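# Check the cell, finish the work order, sort the part

## Task

Act as this machining cell's operator and assume nothing about what the previous shift left behind. Complete the work order. A good part must end up in the good tray. A part that fails goes to the rework tray if further cutting can still fix it, and otherwise to the scrap tray. At the end the machine and the gauge must both be idle with no alarm, the doors must be shut, and no loose item may remain inside the machine.

## Robot and tools

Robot: two Doosan arms, left_arm (on the +y side) and right_arm (on the -y side), each carrying a Robotiq 140 mm two-finger gripper whose fingers can fold. The machine stands behind the arm bases, toward -x. The gauge and the trays are on the table.

Frames: result positions are in metres in the scene frame. Its origin is at table-top height midway between the nominal bases, with +x out over the table and +z up. Each gripper's own axes point its fingers along +z, and the fingers close along y. end_effector_position is the point between the pads when they are closed. Fingertips reach about 33 mm past it when the gap is 40 mm or less, and about 9 mm when fully open.

execute_actions: takes "actions", a list run in order. Each action may hold "rows" (up to 15), "steps" (1 to 450, default 15, at 30 steps per second), "until", and device commands under "machine" or "gauge". Every row is a single flat list of 18 numbers in [-1, 1] covering both arms: left dx, dy, dz, rx, ry, rz, gripper position, force_limit, speed, followed by the same nine for the right arm. The six pose numbers are an offset, not a pose. They are measured from that arm's Hand target as it stood when the action began, in that target's own axes. 1.0 equals 0.6 m or 180 degrees, and rx, ry, rz together form one rotation vector. Each row counts from that same starting point, not from the row before. Sending all six as 0 asks again for the current Hand target. The commanded pose is clipped each step to within 70 mm and 16 degrees of the measured hand. To move gently, ramp the offsets row by row.

Gripper numbers: position +1 is fully open (140 mm), about -0.8 is where the pads meet, and -1 closes until stopped. force_limit and speed are both -1 to +1 and start at +1. A faster close grips harder. A 0 counts as a real command, so resend the last values to leave a gripper unchanged. object_status 2 means the fingers stopped on something while closing, which signals a grip. 3 means the requested position was reached or the pads met. Grip near the fingertips, because parts held deep toward the palm can slip.

move: "target" is one 18-number row, or up to 15 rows, using the same offset rules. All rows count from the same Hand targets. "speed" is in m/s (0.002 to 2, default 0.25). "blend" is in metres and rounds corners. "stop_force" is 10 to 80 N and ends an arm's path on contact; use it only when moving slowly. "zero" sets whether the force zero is taken fresh. "blocking" false returns early, but stop_force cannot be used with it. The result includes a move: line that says done, off_target, held, moving or fault, plus the limits that acted.

wait: "seconds" 0 to 10. stop: brakes a running move. zoom_image: "camera" (cam_high, cam_low, cam_machine, cam_left_wrist, cam_right_wrist) and "region" [x0, y0, x1, y1] in pixels, at most 504 by 504. show_instructions displays the reference pages, including the work order. read_manual returns the licence text only. finished_scene takes "scene" (1 or 2).

Machine commands: door shut/open, vise clamp/open, page, register with value and write, cycle_start, reset, feed_hold, home, probe, tool_set, tool_change, air_blast, stop. A list of up to 8 objects runs one after another. Lengths are in mm, and machine coordinates are zero or negative. Doors stay bolted until the spindle has stopped, no alarm is standing and the head is up. cycle_start requires shut doors, a clamped vise, the table at the load place and a valid program. home returns the axes to the load place.

Gauge commands: clamp open/shut, measure, blast, stop. measure works only when clamp_state is shut and nest is all_down. The part must rest untouched for about 12 s until readings increases. The rows no_1 to no_20 give the inspection values in mm.

until: one or more conditions on machine or gauge fields, such as {"machine": {"queue": ["!=", "running"]}} or {"all": {"status": "ended"}}. Numbers must be given with a comparison. It does not stop the arms.

Result lines: each arm's pose, velocities, joint positions and torques, external torques, flange force and Hand target. Tool commands and object_status. Machine fields: state, door_state, vise_state, answers, alarm, entry, table_x_mm, spindle_rpm, and the line for the current page. Gauge fields: nest, blocks, clamp_state, state, message, readings, no_n. The scene number comes last. A MOTOR HOT line warns that an over-temperature stop is near.

Avoid: dropping parts or releasing them while they move; knocking anything off the table or out of the work area; letting the arms touch or grip each other; pushing a target past a firm contact; fast contact moves. Either arm faults for 10 s if outside force reaches 144 N or a joint hits its torque limit. Do not hold heavy loads far out for long, and keep hands clear of the doors while they move. Keep paths away from each arm's own base.

Each tool is called by a JSON object that holds its "name" and its "arguments", one argument or row to a line.

Reference images:

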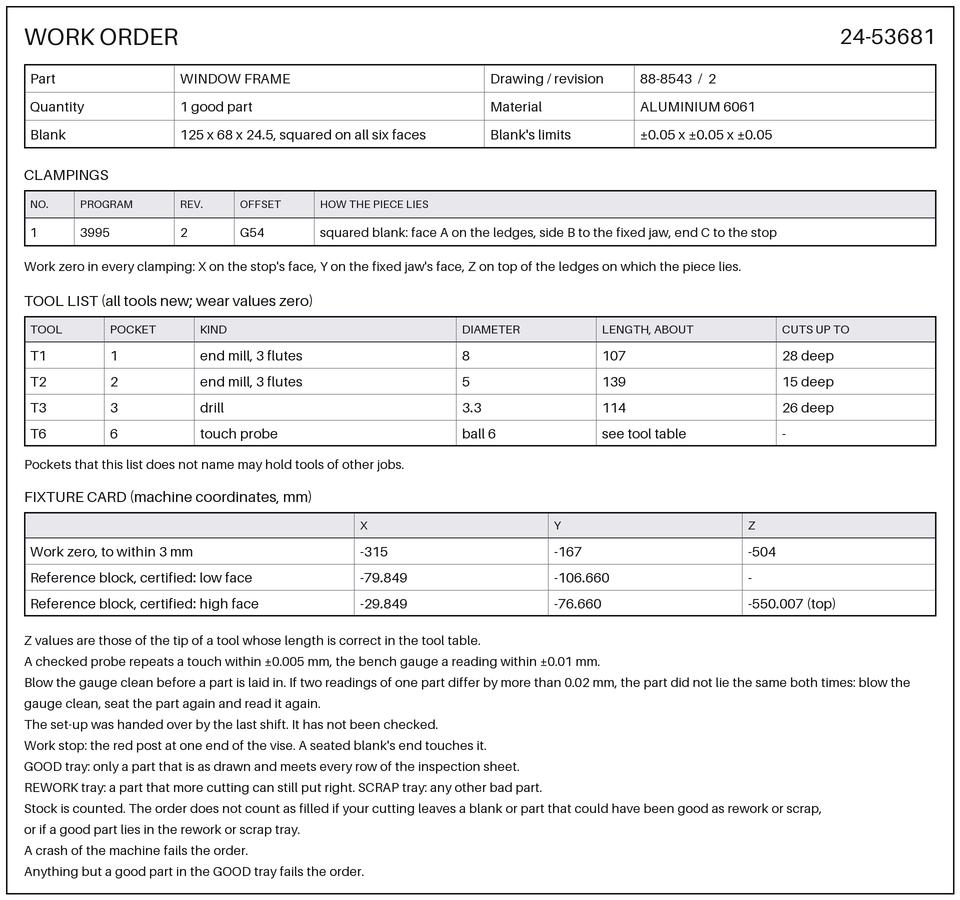

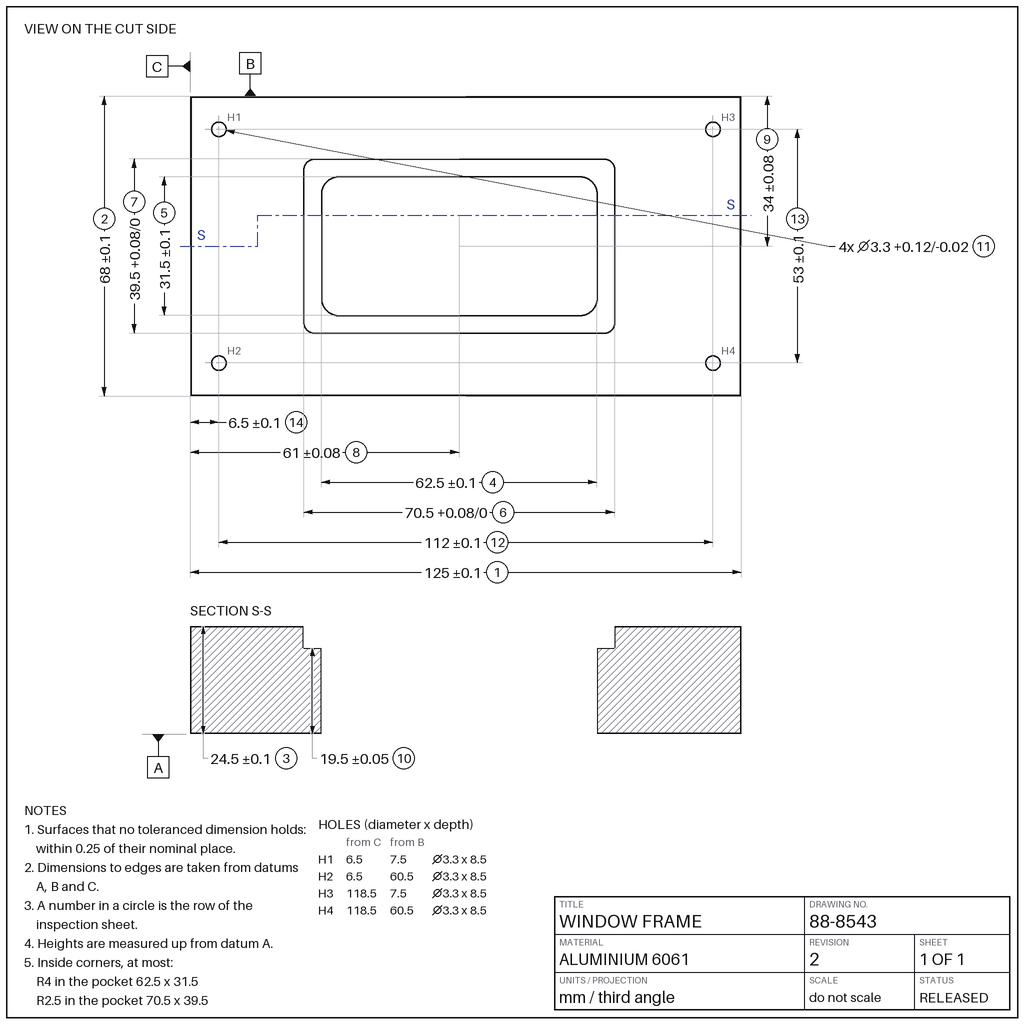

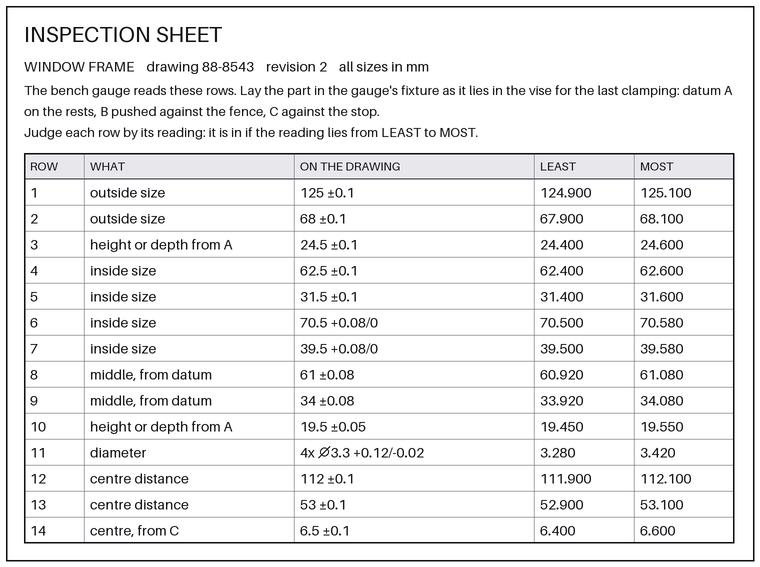

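## Session

{"name": "execute_actions", "arguments": {
  "actions": []
}}

Scene clock: 0.00 s.
left_arm: end_effector_position=(+0.4708, +0.4759, +0.3691) position_measured=3 object_status=3 end_effector_quat_wxyz=(-0.033, +0.999, +0.002, +0.019) | right_arm: end_effector_position=(+0.4725, -0.5626, +0.3692) position_measured=3 object_status=3 end_effector_quat_wxyz=(+0.000, +0.017, +1.000, +0.000)
Joint positions: left_arm=[-0.195 -0.211 1.886 0.073 1.442 1.383] | right_arm=[-3.002 0.193 -1.87 0 -1.464 1.711]
Joint velocities: within noise
Joint torques (N m): no reading
External joint torques (N m): no reading
Flange force (N): no reading
Hand target: left_arm +0.4708, +0.4759, +0.3691; -0.033, +0.999, +0.002, +0.019 | right_arm +0.4725, -0.5626, +0.3692; +0.000, +0.017, +1.000, +0.000
Tool commands: left_gripper/position=+1.0 left_gripper/force_limit=+1.0 left_gripper/speed=+1.0 right_gripper/position=+1.0 right_gripper/force_limit=+1.0 right_gripper/speed=+1.0
machine.work_offsets: g54_x=-316.502 g54_y=-169.001 g54_z=-502.801 g55_x=+0.000 g55_y=+0.000 g55_z=+0.000 g56_x=+0.000 g56_y=+0.000 g56_z=+0.000
machine: state=idle door_state=shut vise_state=clamped cycle_status=done cycles_done=0 table_x_mm=0 spindle_rpm=0 page=work_offsets entry=no_entry entries=0 queue=idle queue_left=0
gauge: nest=all_up blocks=free clamp_state=open readings=0

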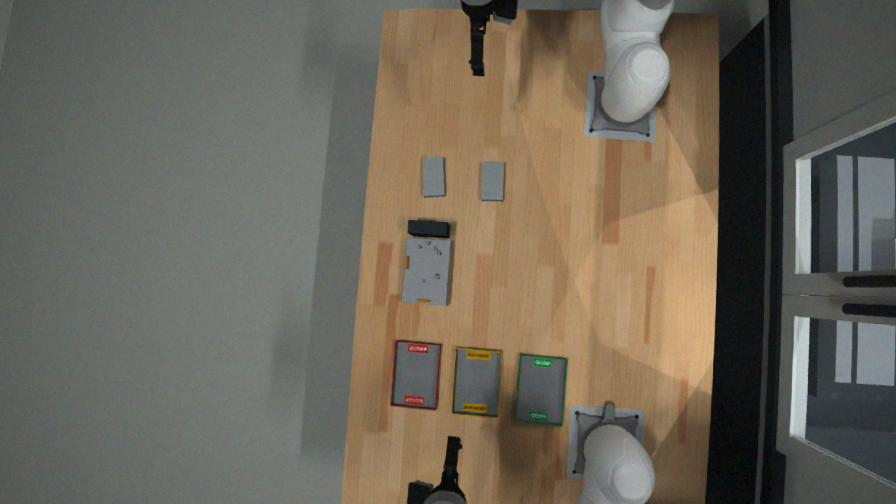

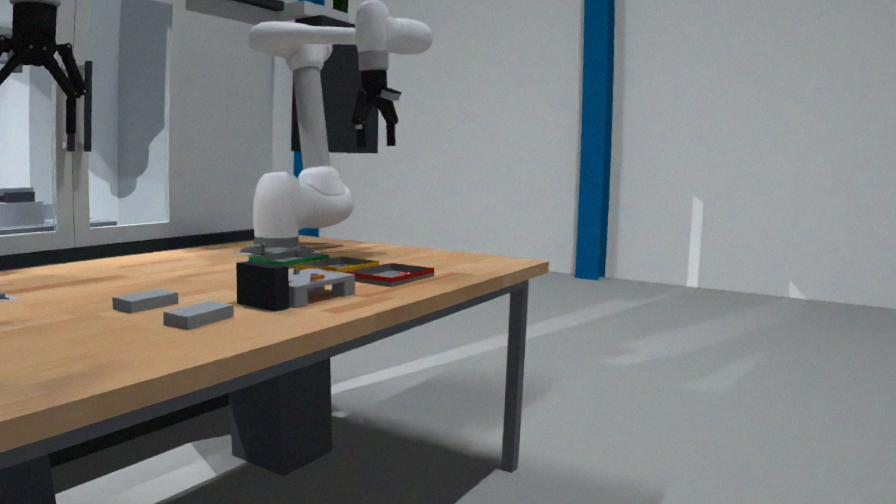

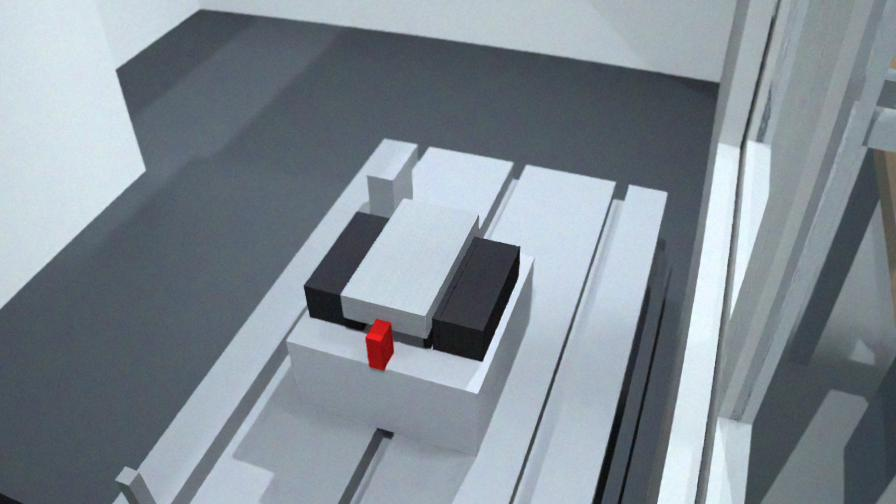

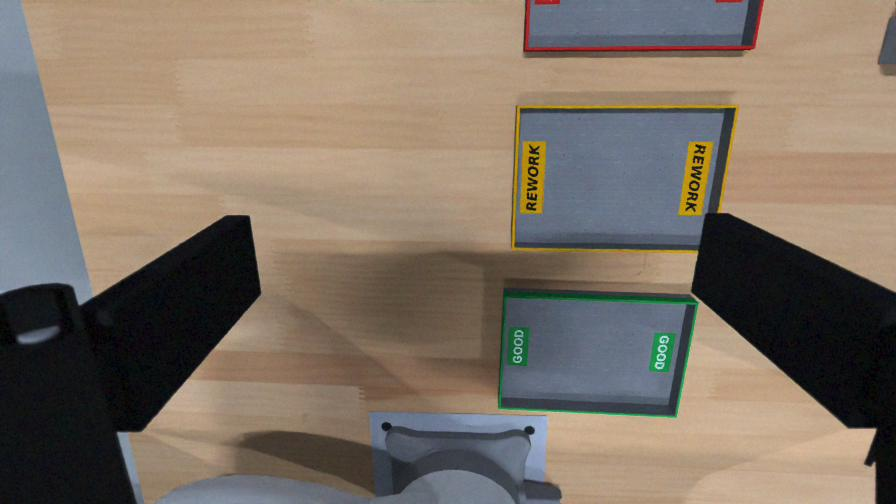

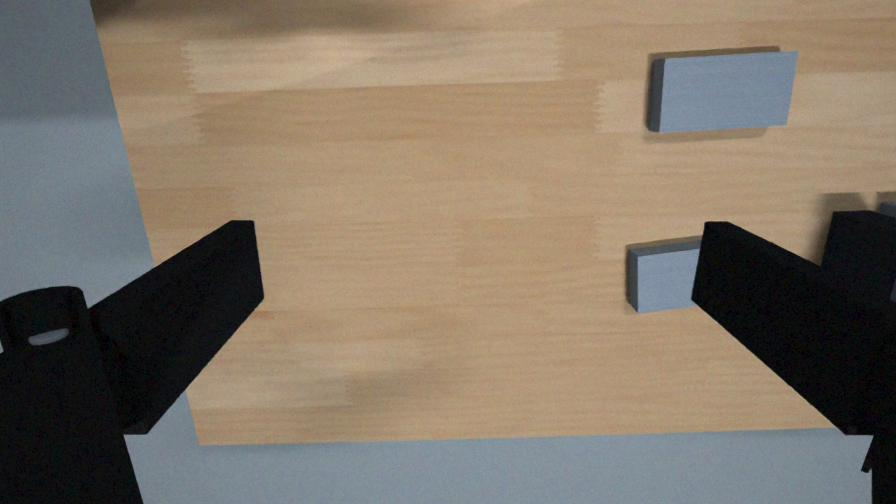

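{"name": "execute_actions", "arguments": {
  "actions": [
    {"machine":{"page":"tools"},"steps":5}
  ],
  "cameras": []
}}

{"name": "execute_actions", "arguments": {
  "actions": [
    {"machine":{"page":"program"},"steps":5}
  ],
  "cameras": []
}}

{"name": "execute_actions", "arguments": {
  "actions": [
    {"machine":{"page":"measuring"},"steps":5}
  ],
  "cameras": []
}}

{"name": "execute_actions", "arguments": {
  "actions": [
    {"machine":{"page":"position"},"steps":5}
  ]
}}

{"name": "zoom_image", "arguments": {
  "camera": "cam_machine",
  "region": [260, 130, 580, 400]
}}

{"name": "zoom_image", "arguments": {
  "camera": "cam_high",
  "region": [340, 140, 600, 440]
}}

Scene clock: 0.90 s.
left_arm: end_effector_position=(+0.4708, +0.4759, +0.3691) position_measured=3 object_status=3 end_effector_quat_wxyz=(-0.033, +0.999, +0.002, +0.019) | right_arm: end_effector_position=(+0.4725, -0.5626, +0.3692) position_measured=3 object_status=3 end_effector_quat_wxyz=(+0.000, +0.017, +1.000, +0.000)
Joint positions: left_arm=[-0.195 -0.211 1.886 0.073 1.442 1.383] | right_arm=[-3.002 0.193 -1.87 0 -1.464 1.711]
Joint velocities: within noise
Joint torques (N m): left_arm=[1.62 -19.47 -40.6 4.47 -0.04 -0.19] | right_arm=[2.91 23.62 43.21 -4.54 0.16 -0.11]
External joint torques (N m): left_arm=[-1.39 -1.55 -2.26 0.13 -0.07 0.19] | right_arm=[-2.9 -0.97 -0.8 0.2 -0.23 0.11]
Flange force (N): left_arm=[0.0 2.5 -4.1] | right_arm=[-1.4 -6.3 1.1]
Hand target: left_arm +0.4708, +0.4759, +0.3691; -0.033, +0.999, +0.002, +0.019 | right_arm +0.4725, -0.5626, +0.3692; +0.000, +0.017, +1.000, +0.000
Tool commands: left_gripper/position=+1.0 left_gripper/force_limit=+1.0 left_gripper/speed=+1.0 right_gripper/position=+1.0 right_gripper/force_limit=+1.0 right_gripper/speed=+1.0
machine.tools: t1_length=+106.721 t1_length_wear=+0.000 t1_diameter=+7.996 t1_diameter_wear=+0.000 t1_pocket=+1.000 t2_length=+139.267 t2_length_wear=+0.000 t2_diameter=+4.996 t2_diameter_wear=+0.000 t2_pocket=+2.000 t3_length=+113.975 t3_length_wear=+0.000 t3_diameter=+3.301 t3_diameter_wear=+0.000 t3_pocket=+3.000 t4_length=+129.572 t4_length_wear=+0.000 t4_diameter=+11.996 t4_diameter_wear=+0.000 t4_pocket=+4.000 t5_length=+122.083 t5_length_wear=+0.000 t5_diameter=+15.994 t5_diameter_wear=+0.000 t5_pocket=+5.000 t6_length=+174.543 t6_length_wear=+0.000 t6_diameter=+6.000 t6_diameter_wear=+0.000 t6_pocket=+6.000
machine: state=idle door_state=shut vise_state=clamped cycle_status=done cycles_done=0 table_x_mm=0 spindle_rpm=0 page=tools entry=no_entry entries=0 queue=done queue_left=0
gauge: nest=all_up blocks=free clamp_state=open readings=0
No camera images: "cameras" was empty.

Scene clock: 1.27 s.
left_arm: end_effector_position=(+0.4708, +0.4759, +0.3691) position_measured=3 object_status=3 end_effector_quat_wxyz=(-0.033, +0.999, +0.002, +0.019) | right_arm: end_effector_position=(+0.4725, -0.5626, +0.3692) position_measured=3 object_status=3 end_effector_quat_wxyz=(+0.000, +0.017, +1.000, +0.000)
Joint positions: left_arm=[-0.195 -0.211 1.886 0.073 1.442 1.383] | right_arm=[-3.002 0.193 -1.87 0 -1.464 1.711]
Joint velocities: within noise
Joint torques (N m): left_arm=[1.48 -18.96 -40.65 4.5 0.01 -0.2] | right_arm=[2.65 23.82 43.12 -4.5 0.14 -0.14]
External joint torques (N m): left_arm=[-1.01 -2.4 -2.14 0.1 -0.11 0.2] | right_arm=[-2.5 -1.37 -0.56 0.16 -0.2 0.14]
Flange force (N): left_arm=[-1.4 1.5 -4.0] | right_arm=[-2.2 -5.3 0.8]
Hand target: left_arm +0.4708, +0.4759, +0.3691; -0.033, +0.999, +0.002, +0.019 | right_arm +0.4725, -0.5626, +0.3692; +0.000, +0.017, +1.000, +0.000
Tool commands: left_gripper/position=+1.0 left_gripper/force_limit=+1.0 left_gripper/speed=+1.0 right_gripper/position=+1.0 right_gripper/force_limit=+1.0 right_gripper/speed=+1.0
machine.program: program=+3995 tool_call=+1 tool_in_spindle=+0 program_revision=+2 program_offset=+54 load_peak=+0 stored1_number=+1016 stored1_revision=+5 stored2_number=+3995 stored2_revision=+2 stored3_number=+4739 stored3_revision=+6 stored4_number=+0 stored4_revision=+0 cycles=+0
machine: state=idle door_state=shut vise_state=clamped cycle_status=done cycles_done=0 table_x_mm=0 spindle_rpm=0 page=program entry=no_entry entries=0 queue=done queue_left=0
gauge: nest=all_up blocks=free clamp_state=open readings=0
No camera images: "cameras" was empty.

Scene clock: 1.63 s.
left_arm: end_effector_position=(+0.4708, +0.4759, +0.3691) position_measured=3 object_status=3 end_effector_quat_wxyz=(-0.033, +0.999, +0.002, +0.019) | right_arm: end_effector_position=(+0.4725, -0.5626, +0.3692) position_measured=3 object_status=3 end_effector_quat_wxyz=(+0.000, +0.017, +1.000, +0.000)
Joint positions: left_arm=[-0.195 -0.211 1.886 0.073 1.442 1.383] | right_arm=[-3.002 0.193 -1.87 0 -1.464 1.711]
Joint velocities: within noise
Joint torques (N m): left_arm=[1.12 -19.12 -40.86 4.47 -0.05 -0.21] | right_arm=[2.94 23.89 43.28 -4.53 0.14 -0.08]
External joint torques (N m): left_arm=[-0.81 -2.19 -2.16 0.15 -0.07 0.21] | right_arm=[-2.99 -1.45 -0.77 0.19 -0.2 0.08]
Flange force (N): left_arm=[-1.0 1.0 -4.0] | right_arm=[-2.3 -6.5 1.2]
Hand target: left_arm +0.4708, +0.4759, +0.3691; -0.033, +0.999, +0.002, +0.019 | right_arm +0.4725, -0.5626, +0.3692; +0.000, +0.017, +1.000, +0.000
Tool commands: left_gripper/position=+1.0 left_gripper/force_limit=+1.0 left_gripper/speed=+1.0 right_gripper/position=+1.0 right_gripper/force_limit=+1.0 right_gripper/speed=+1.0
machine.measuring: probe_x=+0.000 probe_y=+0.000 probe_z=+0.000 probe_move_x=+0.000 probe_move_y=+0.000 probe_move_z=+0.000 probe_radius=+2.990 probe_off_x=+0.000 probe_off_y=+0.000 setter_z=-520.000 probe_touched=+0 probe_found_x=+0.000 probe_found_y=+0.000 probe_found_z=+0.000 set_length=+0.000 set_diameter=+0.000
machine: state=idle door_state=shut vise_state=clamped cycle_status=done cycles_done=0 table_x_mm=0 spindle_rpm=0 page=measuring entry=no_entry entries=0 queue=done queue_left=0
gauge: nest=all_up blocks=free clamp_state=open readings=0
No camera images: "cameras" was empty.

Scene clock: 2.00 s.
left_arm: end_effector_position=(+0.4708, +0.4759, +0.3691) position_measured=3 object_status=3 end_effector_quat_wxyz=(-0.033, +0.999, +0.002, +0.019) | right_arm: end_effector_position=(+0.4725, -0.5626, +0.3692) position_measured=3 object_status=3 end_effector_quat_wxyz=(+0.000, +0.017, +1.000, +0.000)
Joint positions: left_arm=[-0.195 -0.211 1.886 0.073 1.442 1.383] | right_arm=[-3.002 0.193 -1.87 0 -1.464 1.711]
Joint velocities: within noise
Joint torques (N m): left_arm=[1.71 -19.4 -40.56 4.47 -0.04 -0.23] | right_arm=[2.72 24.08 43.1 -4.51 0.14 -0.11]
External joint torques (N m): left_arm=[-1.28 -2.21 -2.36 0.14 -0.06 0.23] | right_arm=[-2.54 -1.69 -0.45 0.16 -0.19 0.11]
Flange force (N): left_arm=[-0.9 2.1 -4.4] | right_arm=[-2.9 -5.4 0.7]
Hand target: left_arm +0.4708, +0.4759, +0.3691; -0.033, +0.999, +0.002, +0.019 | right_arm +0.4725, -0.5626, +0.3692; +0.000, +0.017, +1.000, +0.000
Tool commands: left_gripper/position=+1.0 left_gripper/force_limit=+1.0 left_gripper/speed=+1.0 right_gripper/position=+1.0 right_gripper/force_limit=+1.0 right_gripper/speed=+1.0
machine.position: pos_x=-164.000 pos_y=-3.000 pos_z=+0.000
machine: state=idle door_state=shut vise_state=clamped cycle_status=done cycles_done=0 table_x_mm=0 spindle_rpm=0 page=position entry=no_entry entries=0 queue=done queue_left=0
gauge: nest=all_up blocks=free clamp_state=open readings=0

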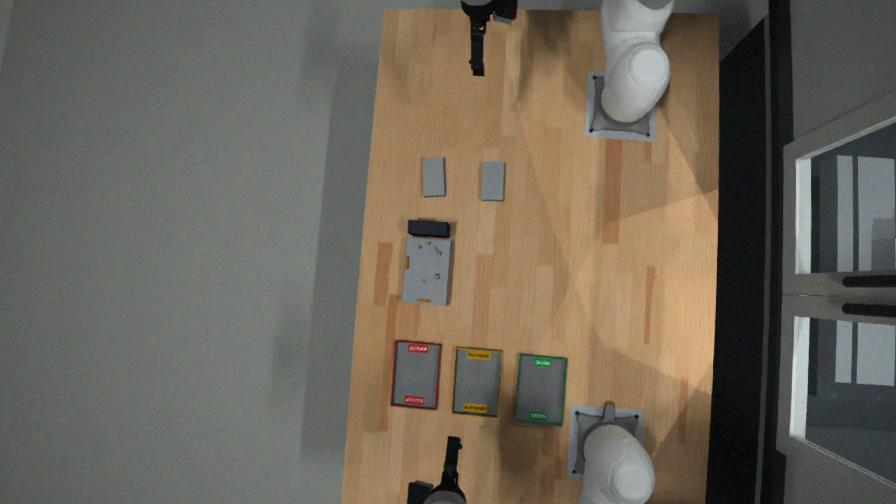

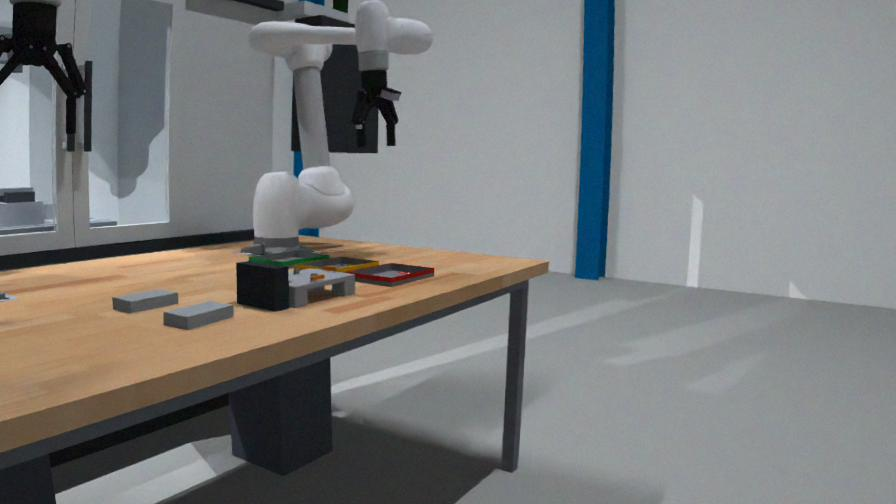

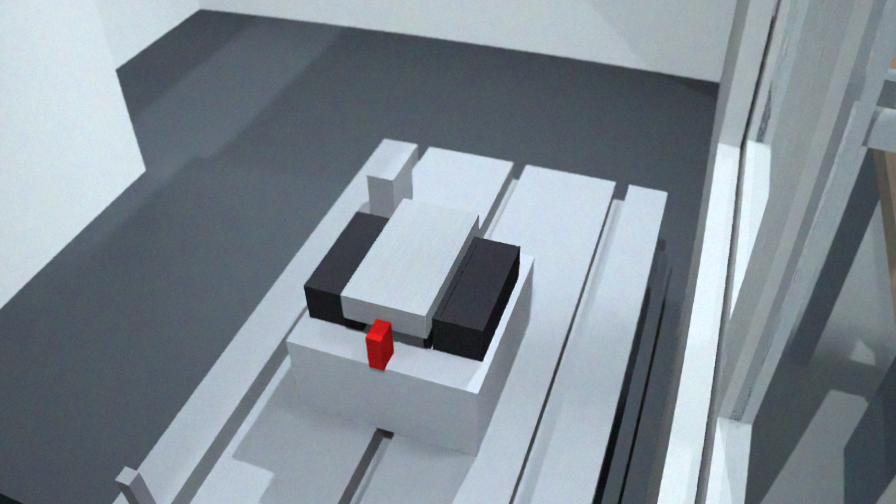

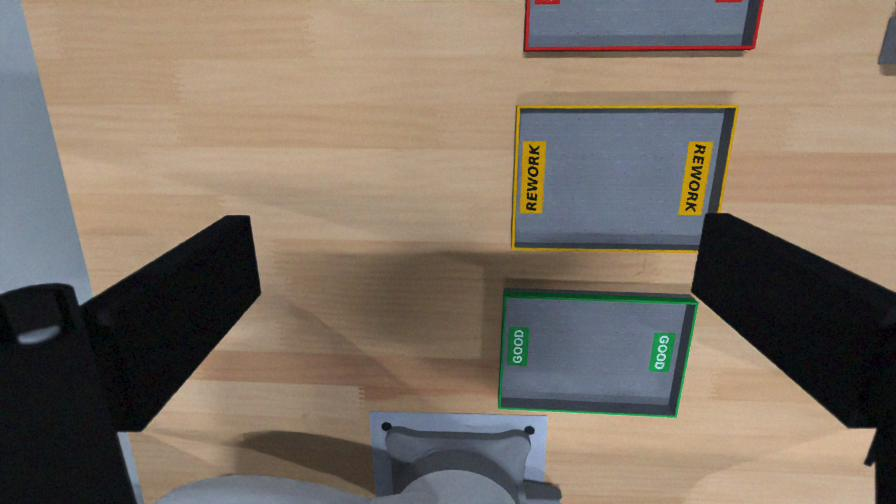

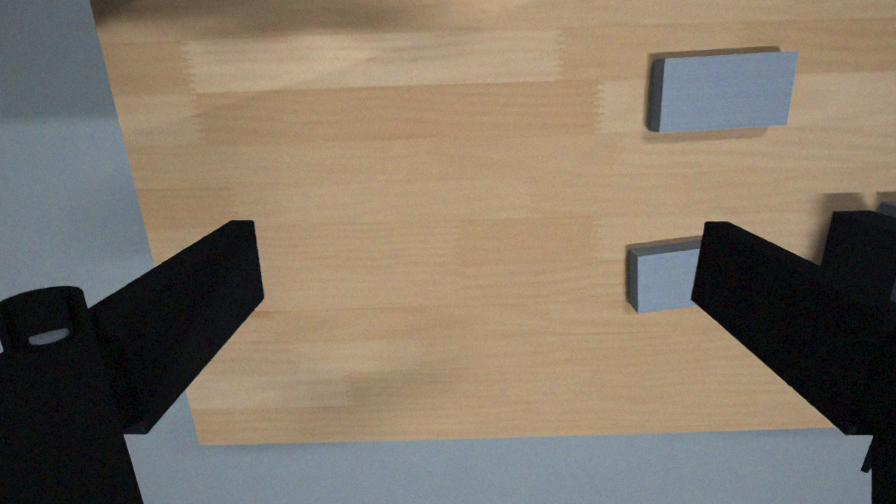

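Scaled by 1.575.

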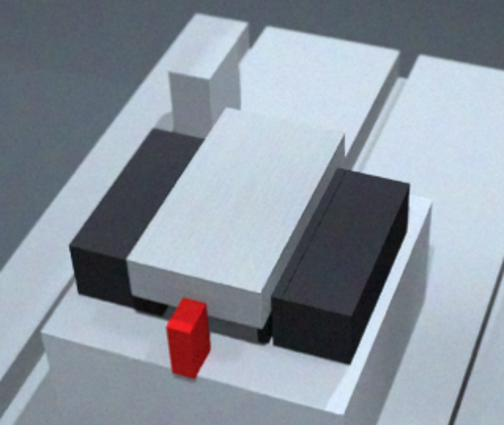

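Scaled by 1.680.

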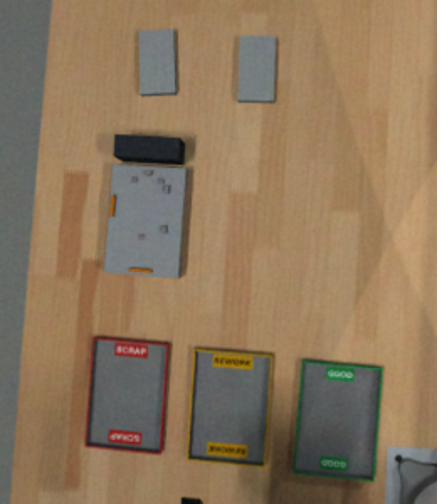

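{"name": "execute_actions", "arguments": {
  "actions": [
    {"machine":[{"register":"tool_call","value":6,"write":true,"page":"measuring"},{"tool_change":true},{"register":"probe_x","value":-54.849,"write":true},{"register":"probe_y","value":-91.66,"write":true},{"register":"probe_z","value":-540,"write":true},{"register":"probe_move_z","value":-16,"write":true},{"probe":true},{"tool_set":true}],"steps":450,"until":{"machine":{"queue":["!=","running"]}}}
  ],
  "cameras": ["cam_machine"]
}}

{"name": "execute_actions", "arguments": {
  "actions": [
    {"steps":450,"until":{"machine":{"queue":["!=","running"]}}}
  ],
  "cameras": ["cam_machine"]
}}

Scene clock: 21.70 s.
left_arm: end_effector_position=(+0.4708, +0.4759, +0.3691) position_measured=3 object_status=3 end_effector_quat_wxyz=(-0.033, +0.999, +0.002, +0.019) | right_arm: end_effector_position=(+0.4725, -0.5626, +0.3692) position_measured=3 object_status=3 end_effector_quat_wxyz=(+0.000, +0.017, +1.000, +0.000)
Joint positions: left_arm=[-0.195 -0.211 1.886 0.073 1.442 1.383] | right_arm=[-3.002 0.193 -1.87 0 -1.464 1.711]
Joint velocities: within noise
Joint torques (N m): left_arm=[1.61 -18.87 -40.69 4.43 0.04 -0.24] | right_arm=[2.95 23.84 43.35 -4.51 0.15 -0.07]
External joint torques (N m): left_arm=[-1.37 -1.89 -2.14 0.17 -0.16 0.23] | right_arm=[-2.79 -1.31 -0.72 0.16 -0.21 0.07]
Flange force (N): left_arm=[-0.7 2.3 -3.8] | right_arm=[-2.0 -6.1 1.0]
Hand target: left_arm +0.4708, +0.4759, +0.3691; -0.033, +0.999, +0.002, +0.019 | right_arm +0.4725, -0.5626, +0.3692; +0.000, +0.017, +1.000, +0.000
Tool commands: left_gripper/position=+1.0 left_gripper/force_limit=+1.0 left_gripper/speed=+1.0 right_gripper/position=+1.0 right_gripper/force_limit=+1.0 right_gripper/speed=+1.0
machine.measuring: probe_x=-54.849 probe_y=-91.660 probe_z=-540.000 probe_move_x=+0.000 probe_move_y=+0.000 probe_move_z=-16.000 probe_radius=+2.990 probe_off_x=+0.000 probe_off_y=+0.000 setter_z=-520.000 probe_touched=+1 probe_found_x=-54.849 probe_found_y=-91.660 probe_found_z=-550.009 set_length=+0.000 set_diameter=+0.000
machine: state=busy door_state=shut vise_state=clamped cycle_status=moving cycles_done=0 table_x_mm=161 spindle_rpm=0 page=measuring entries=8 queue=running queue_left=0
gauge: nest=all_up blocks=free clamp_state=open readings=0
Images, in order (width x height): cam_machine 896x504.

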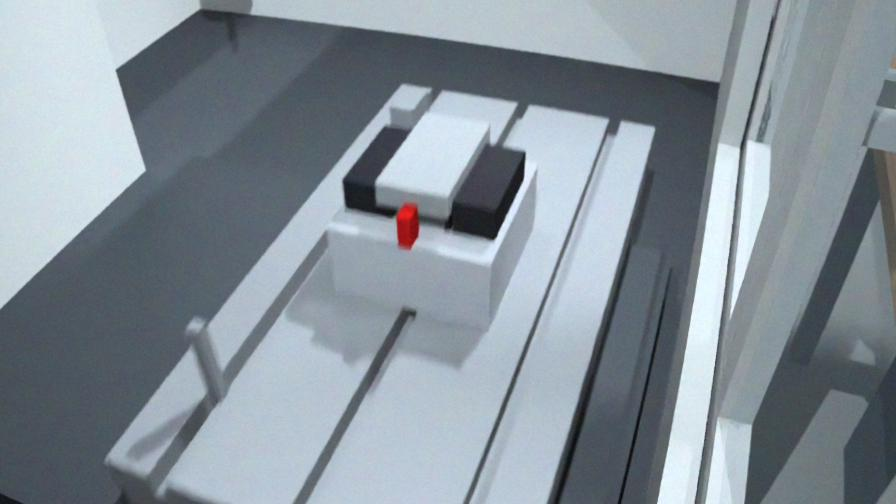

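Scene clock: 36.90 s.
left_arm: end_effector_position=(+0.4708, +0.4759, +0.3691) position_measured=3 object_status=3 end_effector_quat_wxyz=(-0.033, +0.999, +0.002, +0.019) | right_arm: end_effector_position=(+0.4725, -0.5626, +0.3692) position_measured=3 object_status=3 end_effector_quat_wxyz=(+0.000, +0.017, +1.000, +0.000)
Joint positions: left_arm=[-0.195 -0.211 1.886 0.073 1.442 1.383] | right_arm=[-3.002 0.193 -1.87 0 -1.464 1.711]
Joint velocities: within noise
Joint torques (N m): left_arm=[1.74 -19.14 -40.72 4.45 0 -0.21] | right_arm=[3.09 24.01 43.22 -4.53 0.14 -0.12]
External joint torques (N m): left_arm=[-1.5 -1.64 -1.9 0.13 -0.11 0.21] | right_arm=[-2.82 -2.01 -0.72 0.19 -0.19 0.12]
Flange force (N): left_arm=[-0.7 2.7 -3.5] | right_arm=[-3.2 -6.0 1.2]
Hand target: left_arm +0.4708, +0.4759, +0.3691; -0.033, +0.999, +0.002, +0.019 | right_arm +0.4725, -0.5626, +0.3692; +0.000, +0.017, +1.000, +0.000
Tool commands: left_gripper/position=+1.0 left_gripper/force_limit=+1.0 left_gripper/speed=+1.0 right_gripper/position=+1.0 right_gripper/force_limit=+1.0 right_gripper/speed=+1.0
machine.measuring: probe_x=-54.849 probe_y=-91.660 probe_z=-540.000 probe_move_x=+0.000 probe_move_y=+0.000 probe_move_z=-16.000 probe_radius=+2.990 probe_off_x=+0.000 probe_off_y=+0.000 setter_z=-520.000 probe_touched=+1 probe_found_x=-54.849 probe_found_y=-91.660 probe_found_z=-550.009 set_length=+0.000 set_diameter=+0.000
machine: state=busy door_state=shut vise_state=clamped cycle_status=moving cycles_done=0 table_x_mm=292 spindle_rpm=0 page=measuring entries=8 queue=running queue_left=0
gauge: nest=all_up blocks=free clamp_state=open readings=0
Images, in order (width x height): cam_machine 896x504.

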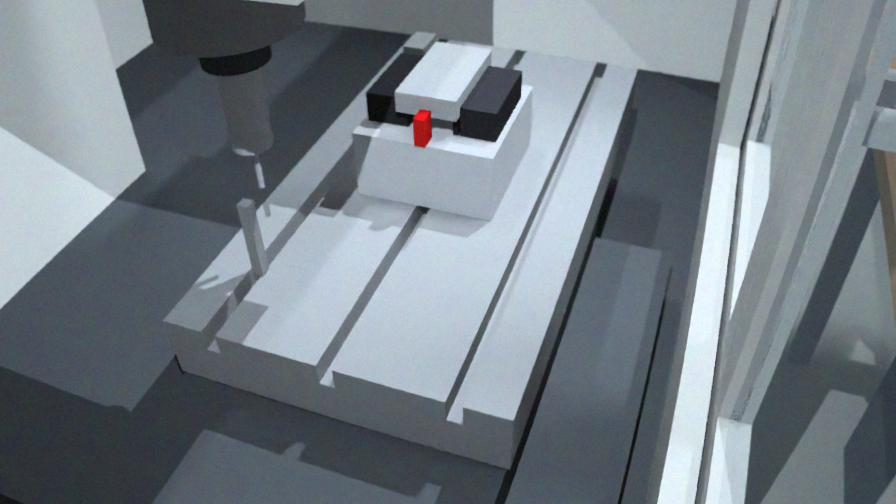

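{"name": "execute_actions", "arguments": {
  "actions": [
    {"steps":450,"until":{"machine":{"queue":["!=","running"]}}},
    {"machine":[{"register":"probe_move_z","value":0,"write":true},{"register":"probe_z","value":-556,"write":true},{"register":"probe_x","value":-90,"write":true},{"register":"probe_move_x","value":14,"write":true},{"probe":true}],"steps":450,"until":{"machine":{"queue":["!=","running"]}}}
  ],
  "cameras": []
}}

{"name": "execute_actions", "arguments": {
  "actions": [
    {"machine":[{"register":"probe_x","value":-19.7,"write":true},{"register":"probe_move_x","value":-14,"write":true},{"probe":true}],"steps":450,"until":{"machine":{"queue":["!=","running"]}}}
  ],
  "cameras": []
}}

{"name": "execute_actions", "arguments": {
  "actions": [
    {"machine":[{"register":"probe_move_x","value":0,"write":true},{"register":"probe_x","value":-54.849,"write":true},{"register":"probe_y","value":-117,"write":true},{"register":"probe_move_y","value":14,"write":true},{"probe":true}],"steps":450,"until":{"machine":{"queue":["!=","running"]}}}
  ],
  "cameras": []
}}

{"name": "execute_actions", "arguments": {
  "actions": [
    {"machine":[{"register":"probe_y","value":-66.5,"write":true},{"register":"probe_move_y","value":-14,"write":true},{"probe":true}],"steps":450,"until":{"machine":{"queue":["!=","running"]}}}
  ],
  "cameras": ["cam_machine"]
}}

Scene clock: 47.13 s.
left_arm: end_effector_position=(+0.4708, +0.4759, +0.3691) position_measured=3 object_status=3 end_effector_quat_wxyz=(-0.033, +0.999, +0.002, +0.019) | right_arm: end_effector_position=(+0.4725, -0.5626, +0.3692) position_measured=3 object_status=3 end_effector_quat_wxyz=(+0.000, +0.017, +1.000, +0.000)
Joint positions: left_arm=[-0.195 -0.211 1.886 0.073 1.442 1.383] | right_arm=[-3.002 0.193 -1.87 0 -1.464 1.711]
Joint velocities: within noise
Joint torques (N m): left_arm=[1.42 -19.07 -40.74 4.5 -0.02 -0.26] | right_arm=[2.5 23.96 43.08 -4.51 0.18 -0.09]
External joint torques (N m): left_arm=[-1.2 -1.51 -1.89 0.08 -0.09 0.25] | right_arm=[-2.4 -1.39 -0.39 0.15 -0.24 0.09]
External joint torques at the end of the 1st action: left_arm=[-1.14 -2.26 -2.19 0.12 -0.08 0.26] | right_arm=[-2.6 -1.47 -0.58 0.17 -0.23 0.1]
Flange force (N): left_arm=[-0.3 1.9 -3.4] | right_arm=[-2.5 -5.1 0.5]
Flange force at the end of the 1st action (N): left_arm=[-1.2 1.7 -4.1] | right_arm=[-2.4 -5.6 0.8]
Hand target: left_arm +0.4708, +0.4759, +0.3691; -0.033, +0.999, +0.002, +0.019 | right_arm +0.4725, -0.5626, +0.3692; +0.000, +0.017, +1.000, +0.000
Tool commands: left_gripper/position=+1.0 left_gripper/force_limit=+1.0 left_gripper/speed=+1.0 right_gripper/position=+1.0 right_gripper/force_limit=+1.0 right_gripper/speed=+1.0
machine.measuring: probe_x=-90.000 probe_y=-91.660 probe_z=-556.000 probe_move_x=+14.000 probe_move_y=+0.000 probe_move_z=+0.000 probe_radius=+2.990 probe_off_x=+0.000 probe_off_y=+0.000 setter_z=-520.000 probe_touched=+1 probe_found_x=-79.847 probe_found_y=-91.660 probe_found_z=-556.000 set_length=+174.546 set_diameter=+5.998
machine: state=idle door_state=shut vise_state=clamped cycle_status=done cycles_done=0 table_x_mm=0 spindle_rpm=0 page=measuring entries=13 queue=done queue_left=0
gauge: nest=all_up blocks=free clamp_state=open readings=0
No camera images: "cameras" was empty.

Scene clock: 55.43 s.
left_arm: end_effector_position=(+0.4708, +0.4759, +0.3691) position_measured=3 object_status=3 end_effector_quat_wxyz=(-0.033, +0.999, +0.002, +0.019) | right_arm: end_effector_position=(+0.4725, -0.5626, +0.3692) position_measured=3 object_status=3 end_effector_quat_wxyz=(+0.000, +0.017, +1.000, +0.000)
Joint positions: left_arm=[-0.195 -0.211 1.886 0.073 1.442 1.383] | right_arm=[-3.002 0.193 -1.87 0 -1.464 1.711]
Joint velocities: within noise
Joint torques (N m): left_arm=[1.65 -19.38 -40.86 4.47 0.02 -0.25] | right_arm=[3.02 23.97 43.25 -4.49 0.16 -0.09]
External joint torques (N m): left_arm=[-1.41 -1.42 -1.8 0.11 -0.13 0.24] | right_arm=[-2.81 -1.8 -0.79 0.16 -0.21 0.09]
Flange force (N): left_arm=[-0.4 2.5 -3.2] | right_arm=[-2.8 -6.1 1.2]
Hand target: left_arm +0.4708, +0.4759, +0.3691; -0.033, +0.999, +0.002, +0.019 | right_arm +0.4725, -0.5626, +0.3692; +0.000, +0.017, +1.000, +0.000
Tool commands: left_gripper/position=+1.0 left_gripper/force_limit=+1.0 left_gripper/speed=+1.0 right_gripper/position=+1.0 right_gripper/force_limit=+1.0 right_gripper/speed=+1.0
machine.measuring: probe_x=-19.700 probe_y=-91.660 probe_z=-556.000 probe_move_x=-14.000 probe_move_y=+0.000 probe_move_z=+0.000 probe_radius=+2.990 probe_off_x=+0.000 probe_off_y=+0.000 setter_z=-520.000 probe_touched=+1 probe_found_x=-29.849 probe_found_y=-91.660 probe_found_z=-556.000 set_length=+174.546 set_diameter=+5.998
machine: state=idle door_state=shut vise_state=clamped cycle_status=done cycles_done=0 table_x_mm=0 spindle_rpm=0 page=measuring entries=16 queue=done queue_left=0
gauge: nest=all_up blocks=free clamp_state=open readings=0
No camera images: "cameras" was empty.

Scene clock: 64.10 s.
left_arm: end_effector_position=(+0.4708, +0.4759, +0.3691) position_measured=3 object_status=3 end_effector_quat_wxyz=(-0.033, +0.999, +0.002, +0.019) | right_arm: end_effector_position=(+0.4725, -0.5626, +0.3692) position_measured=3 object_status=3 end_effector_quat_wxyz=(+0.000, +0.017, +1.000, +0.000)
Joint positions: left_arm=[-0.195 -0.211 1.886 0.073 1.442 1.383] | right_arm=[-3.002 0.193 -1.87 0 -1.464 1.711]
Joint velocities: within noise
Joint torques (N m): left_arm=[1.52 -19.38 -40.67 4.49 -0.03 -0.23] | right_arm=[2.88 23.87 43.23 -4.52 0.12 -0.1]
External joint torques (N m): left_arm=[-1.21 -1.95 -2.23 0.11 -0.07 0.22] | right_arm=[-2.66 -1.73 -0.81 0.19 -0.17 0.1]
Flange force (N): left_arm=[-0.6 2.0 -4.1] | right_arm=[-2.6 -5.7 1.3]
Hand target: left_arm +0.4708, +0.4759, +0.3691; -0.033, +0.999, +0.002, +0.019 | right_arm +0.4725, -0.5626, +0.3692; +0.000, +0.017, +1.000, +0.000
Tool commands: left_gripper/position=+1.0 left_gripper/force_limit=+1.0 left_gripper/speed=+1.0 right_gripper/position=+1.0 right_gripper/force_limit=+1.0 right_gripper/speed=+1.0
machine.measuring: probe_x=-54.849 probe_y=-117.000 probe_z=-556.000 probe_move_x=+0.000 probe_move_y=+14.000 probe_move_z=+0.000 probe_radius=+2.990 probe_off_x=+0.000 probe_off_y=+0.000 setter_z=-520.000 probe_touched=+1 probe_found_x=-54.849 probe_found_y=-106.660 probe_found_z=-556.000 set_length=+174.546 set_diameter=+5.998
machine: state=idle door_state=shut vise_state=clamped cycle_status=done cycles_done=0 table_x_mm=0 spindle_rpm=0 page=measuring entries=21 queue=done queue_left=0
gauge: nest=all_up blocks=free clamp_state=open readings=0
No camera images: "cameras" was empty.

Scene clock: 72.20 s.
left_arm: end_effector_position=(+0.4708, +0.4759, +0.3691) position_measured=3 object_status=3 end_effector_quat_wxyz=(-0.033, +0.999, +0.002, +0.019) | right_arm: end_effector_position=(+0.4725, -0.5626, +0.3692) position_measured=3 object_status=3 end_effector_quat_wxyz=(+0.000, +0.017, +1.000, +0.000)
Joint positions: left_arm=[-0.195 -0.211 1.886 0.073 1.442 1.383] | right_arm=[-3.002 0.193 -1.87 0 -1.464 1.711]
Joint velocities: within noise
Joint torques (N m): left_arm=[1.88 -19.04 -40.71 4.48 -0.05 -0.25] | right_arm=[2.87 24.04 43.14 -4.49 0.13 -0.1]
External joint torques (N m): left_arm=[-1.65 -1.49 -1.86 0.08 -0.07 0.24] | right_arm=[-2.7 -1.45 -0.44 0.14 -0.18 0.1]
Flange force (N): left_arm=[-0.6 3.0 -3.5] | right_arm=[-2.6 -5.8 0.6]
Hand target: left_arm +0.4708, +0.4759, +0.3691; -0.033, +0.999, +0.002, +0.019 | right_arm +0.4725, -0.5626, +0.3692; +0.000, +0.017, +1.000, +0.000
Tool commands: left_gripper/position=+1.0 left_gripper/force_limit=+1.0 left_gripper/speed=+1.0 right_gripper/position=+1.0 right_gripper/force_limit=+1.0 right_gripper/speed=+1.0
machine.measuring: probe_x=-54.849 probe_y=-66.500 probe_z=-556.000 probe_move_x=+0.000 probe_move_y=-14.000 probe_move_z=+0.000 probe_radius=+2.990 probe_off_x=+0.000 probe_off_y=+0.000 setter_z=-520.000 probe_touched=+1 probe_found_x=-54.849 probe_found_y=-76.660 probe_found_z=-556.000 set_length=+174.546 set_diameter=+5.998
machine: state=idle door_state=shut vise_state=clamped cycle_status=done cycles_done=0 table_x_mm=0 spindle_rpm=0 page=measuring entries=24 queue=done queue_left=0
gauge: nest=all_up blocks=free clamp_state=open readings=0
Images, in order (width x height): cam_machine 896x504.

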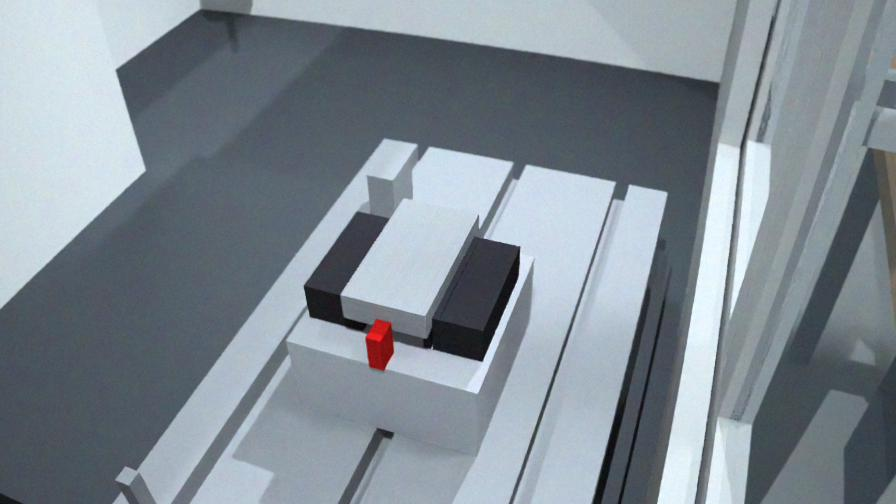

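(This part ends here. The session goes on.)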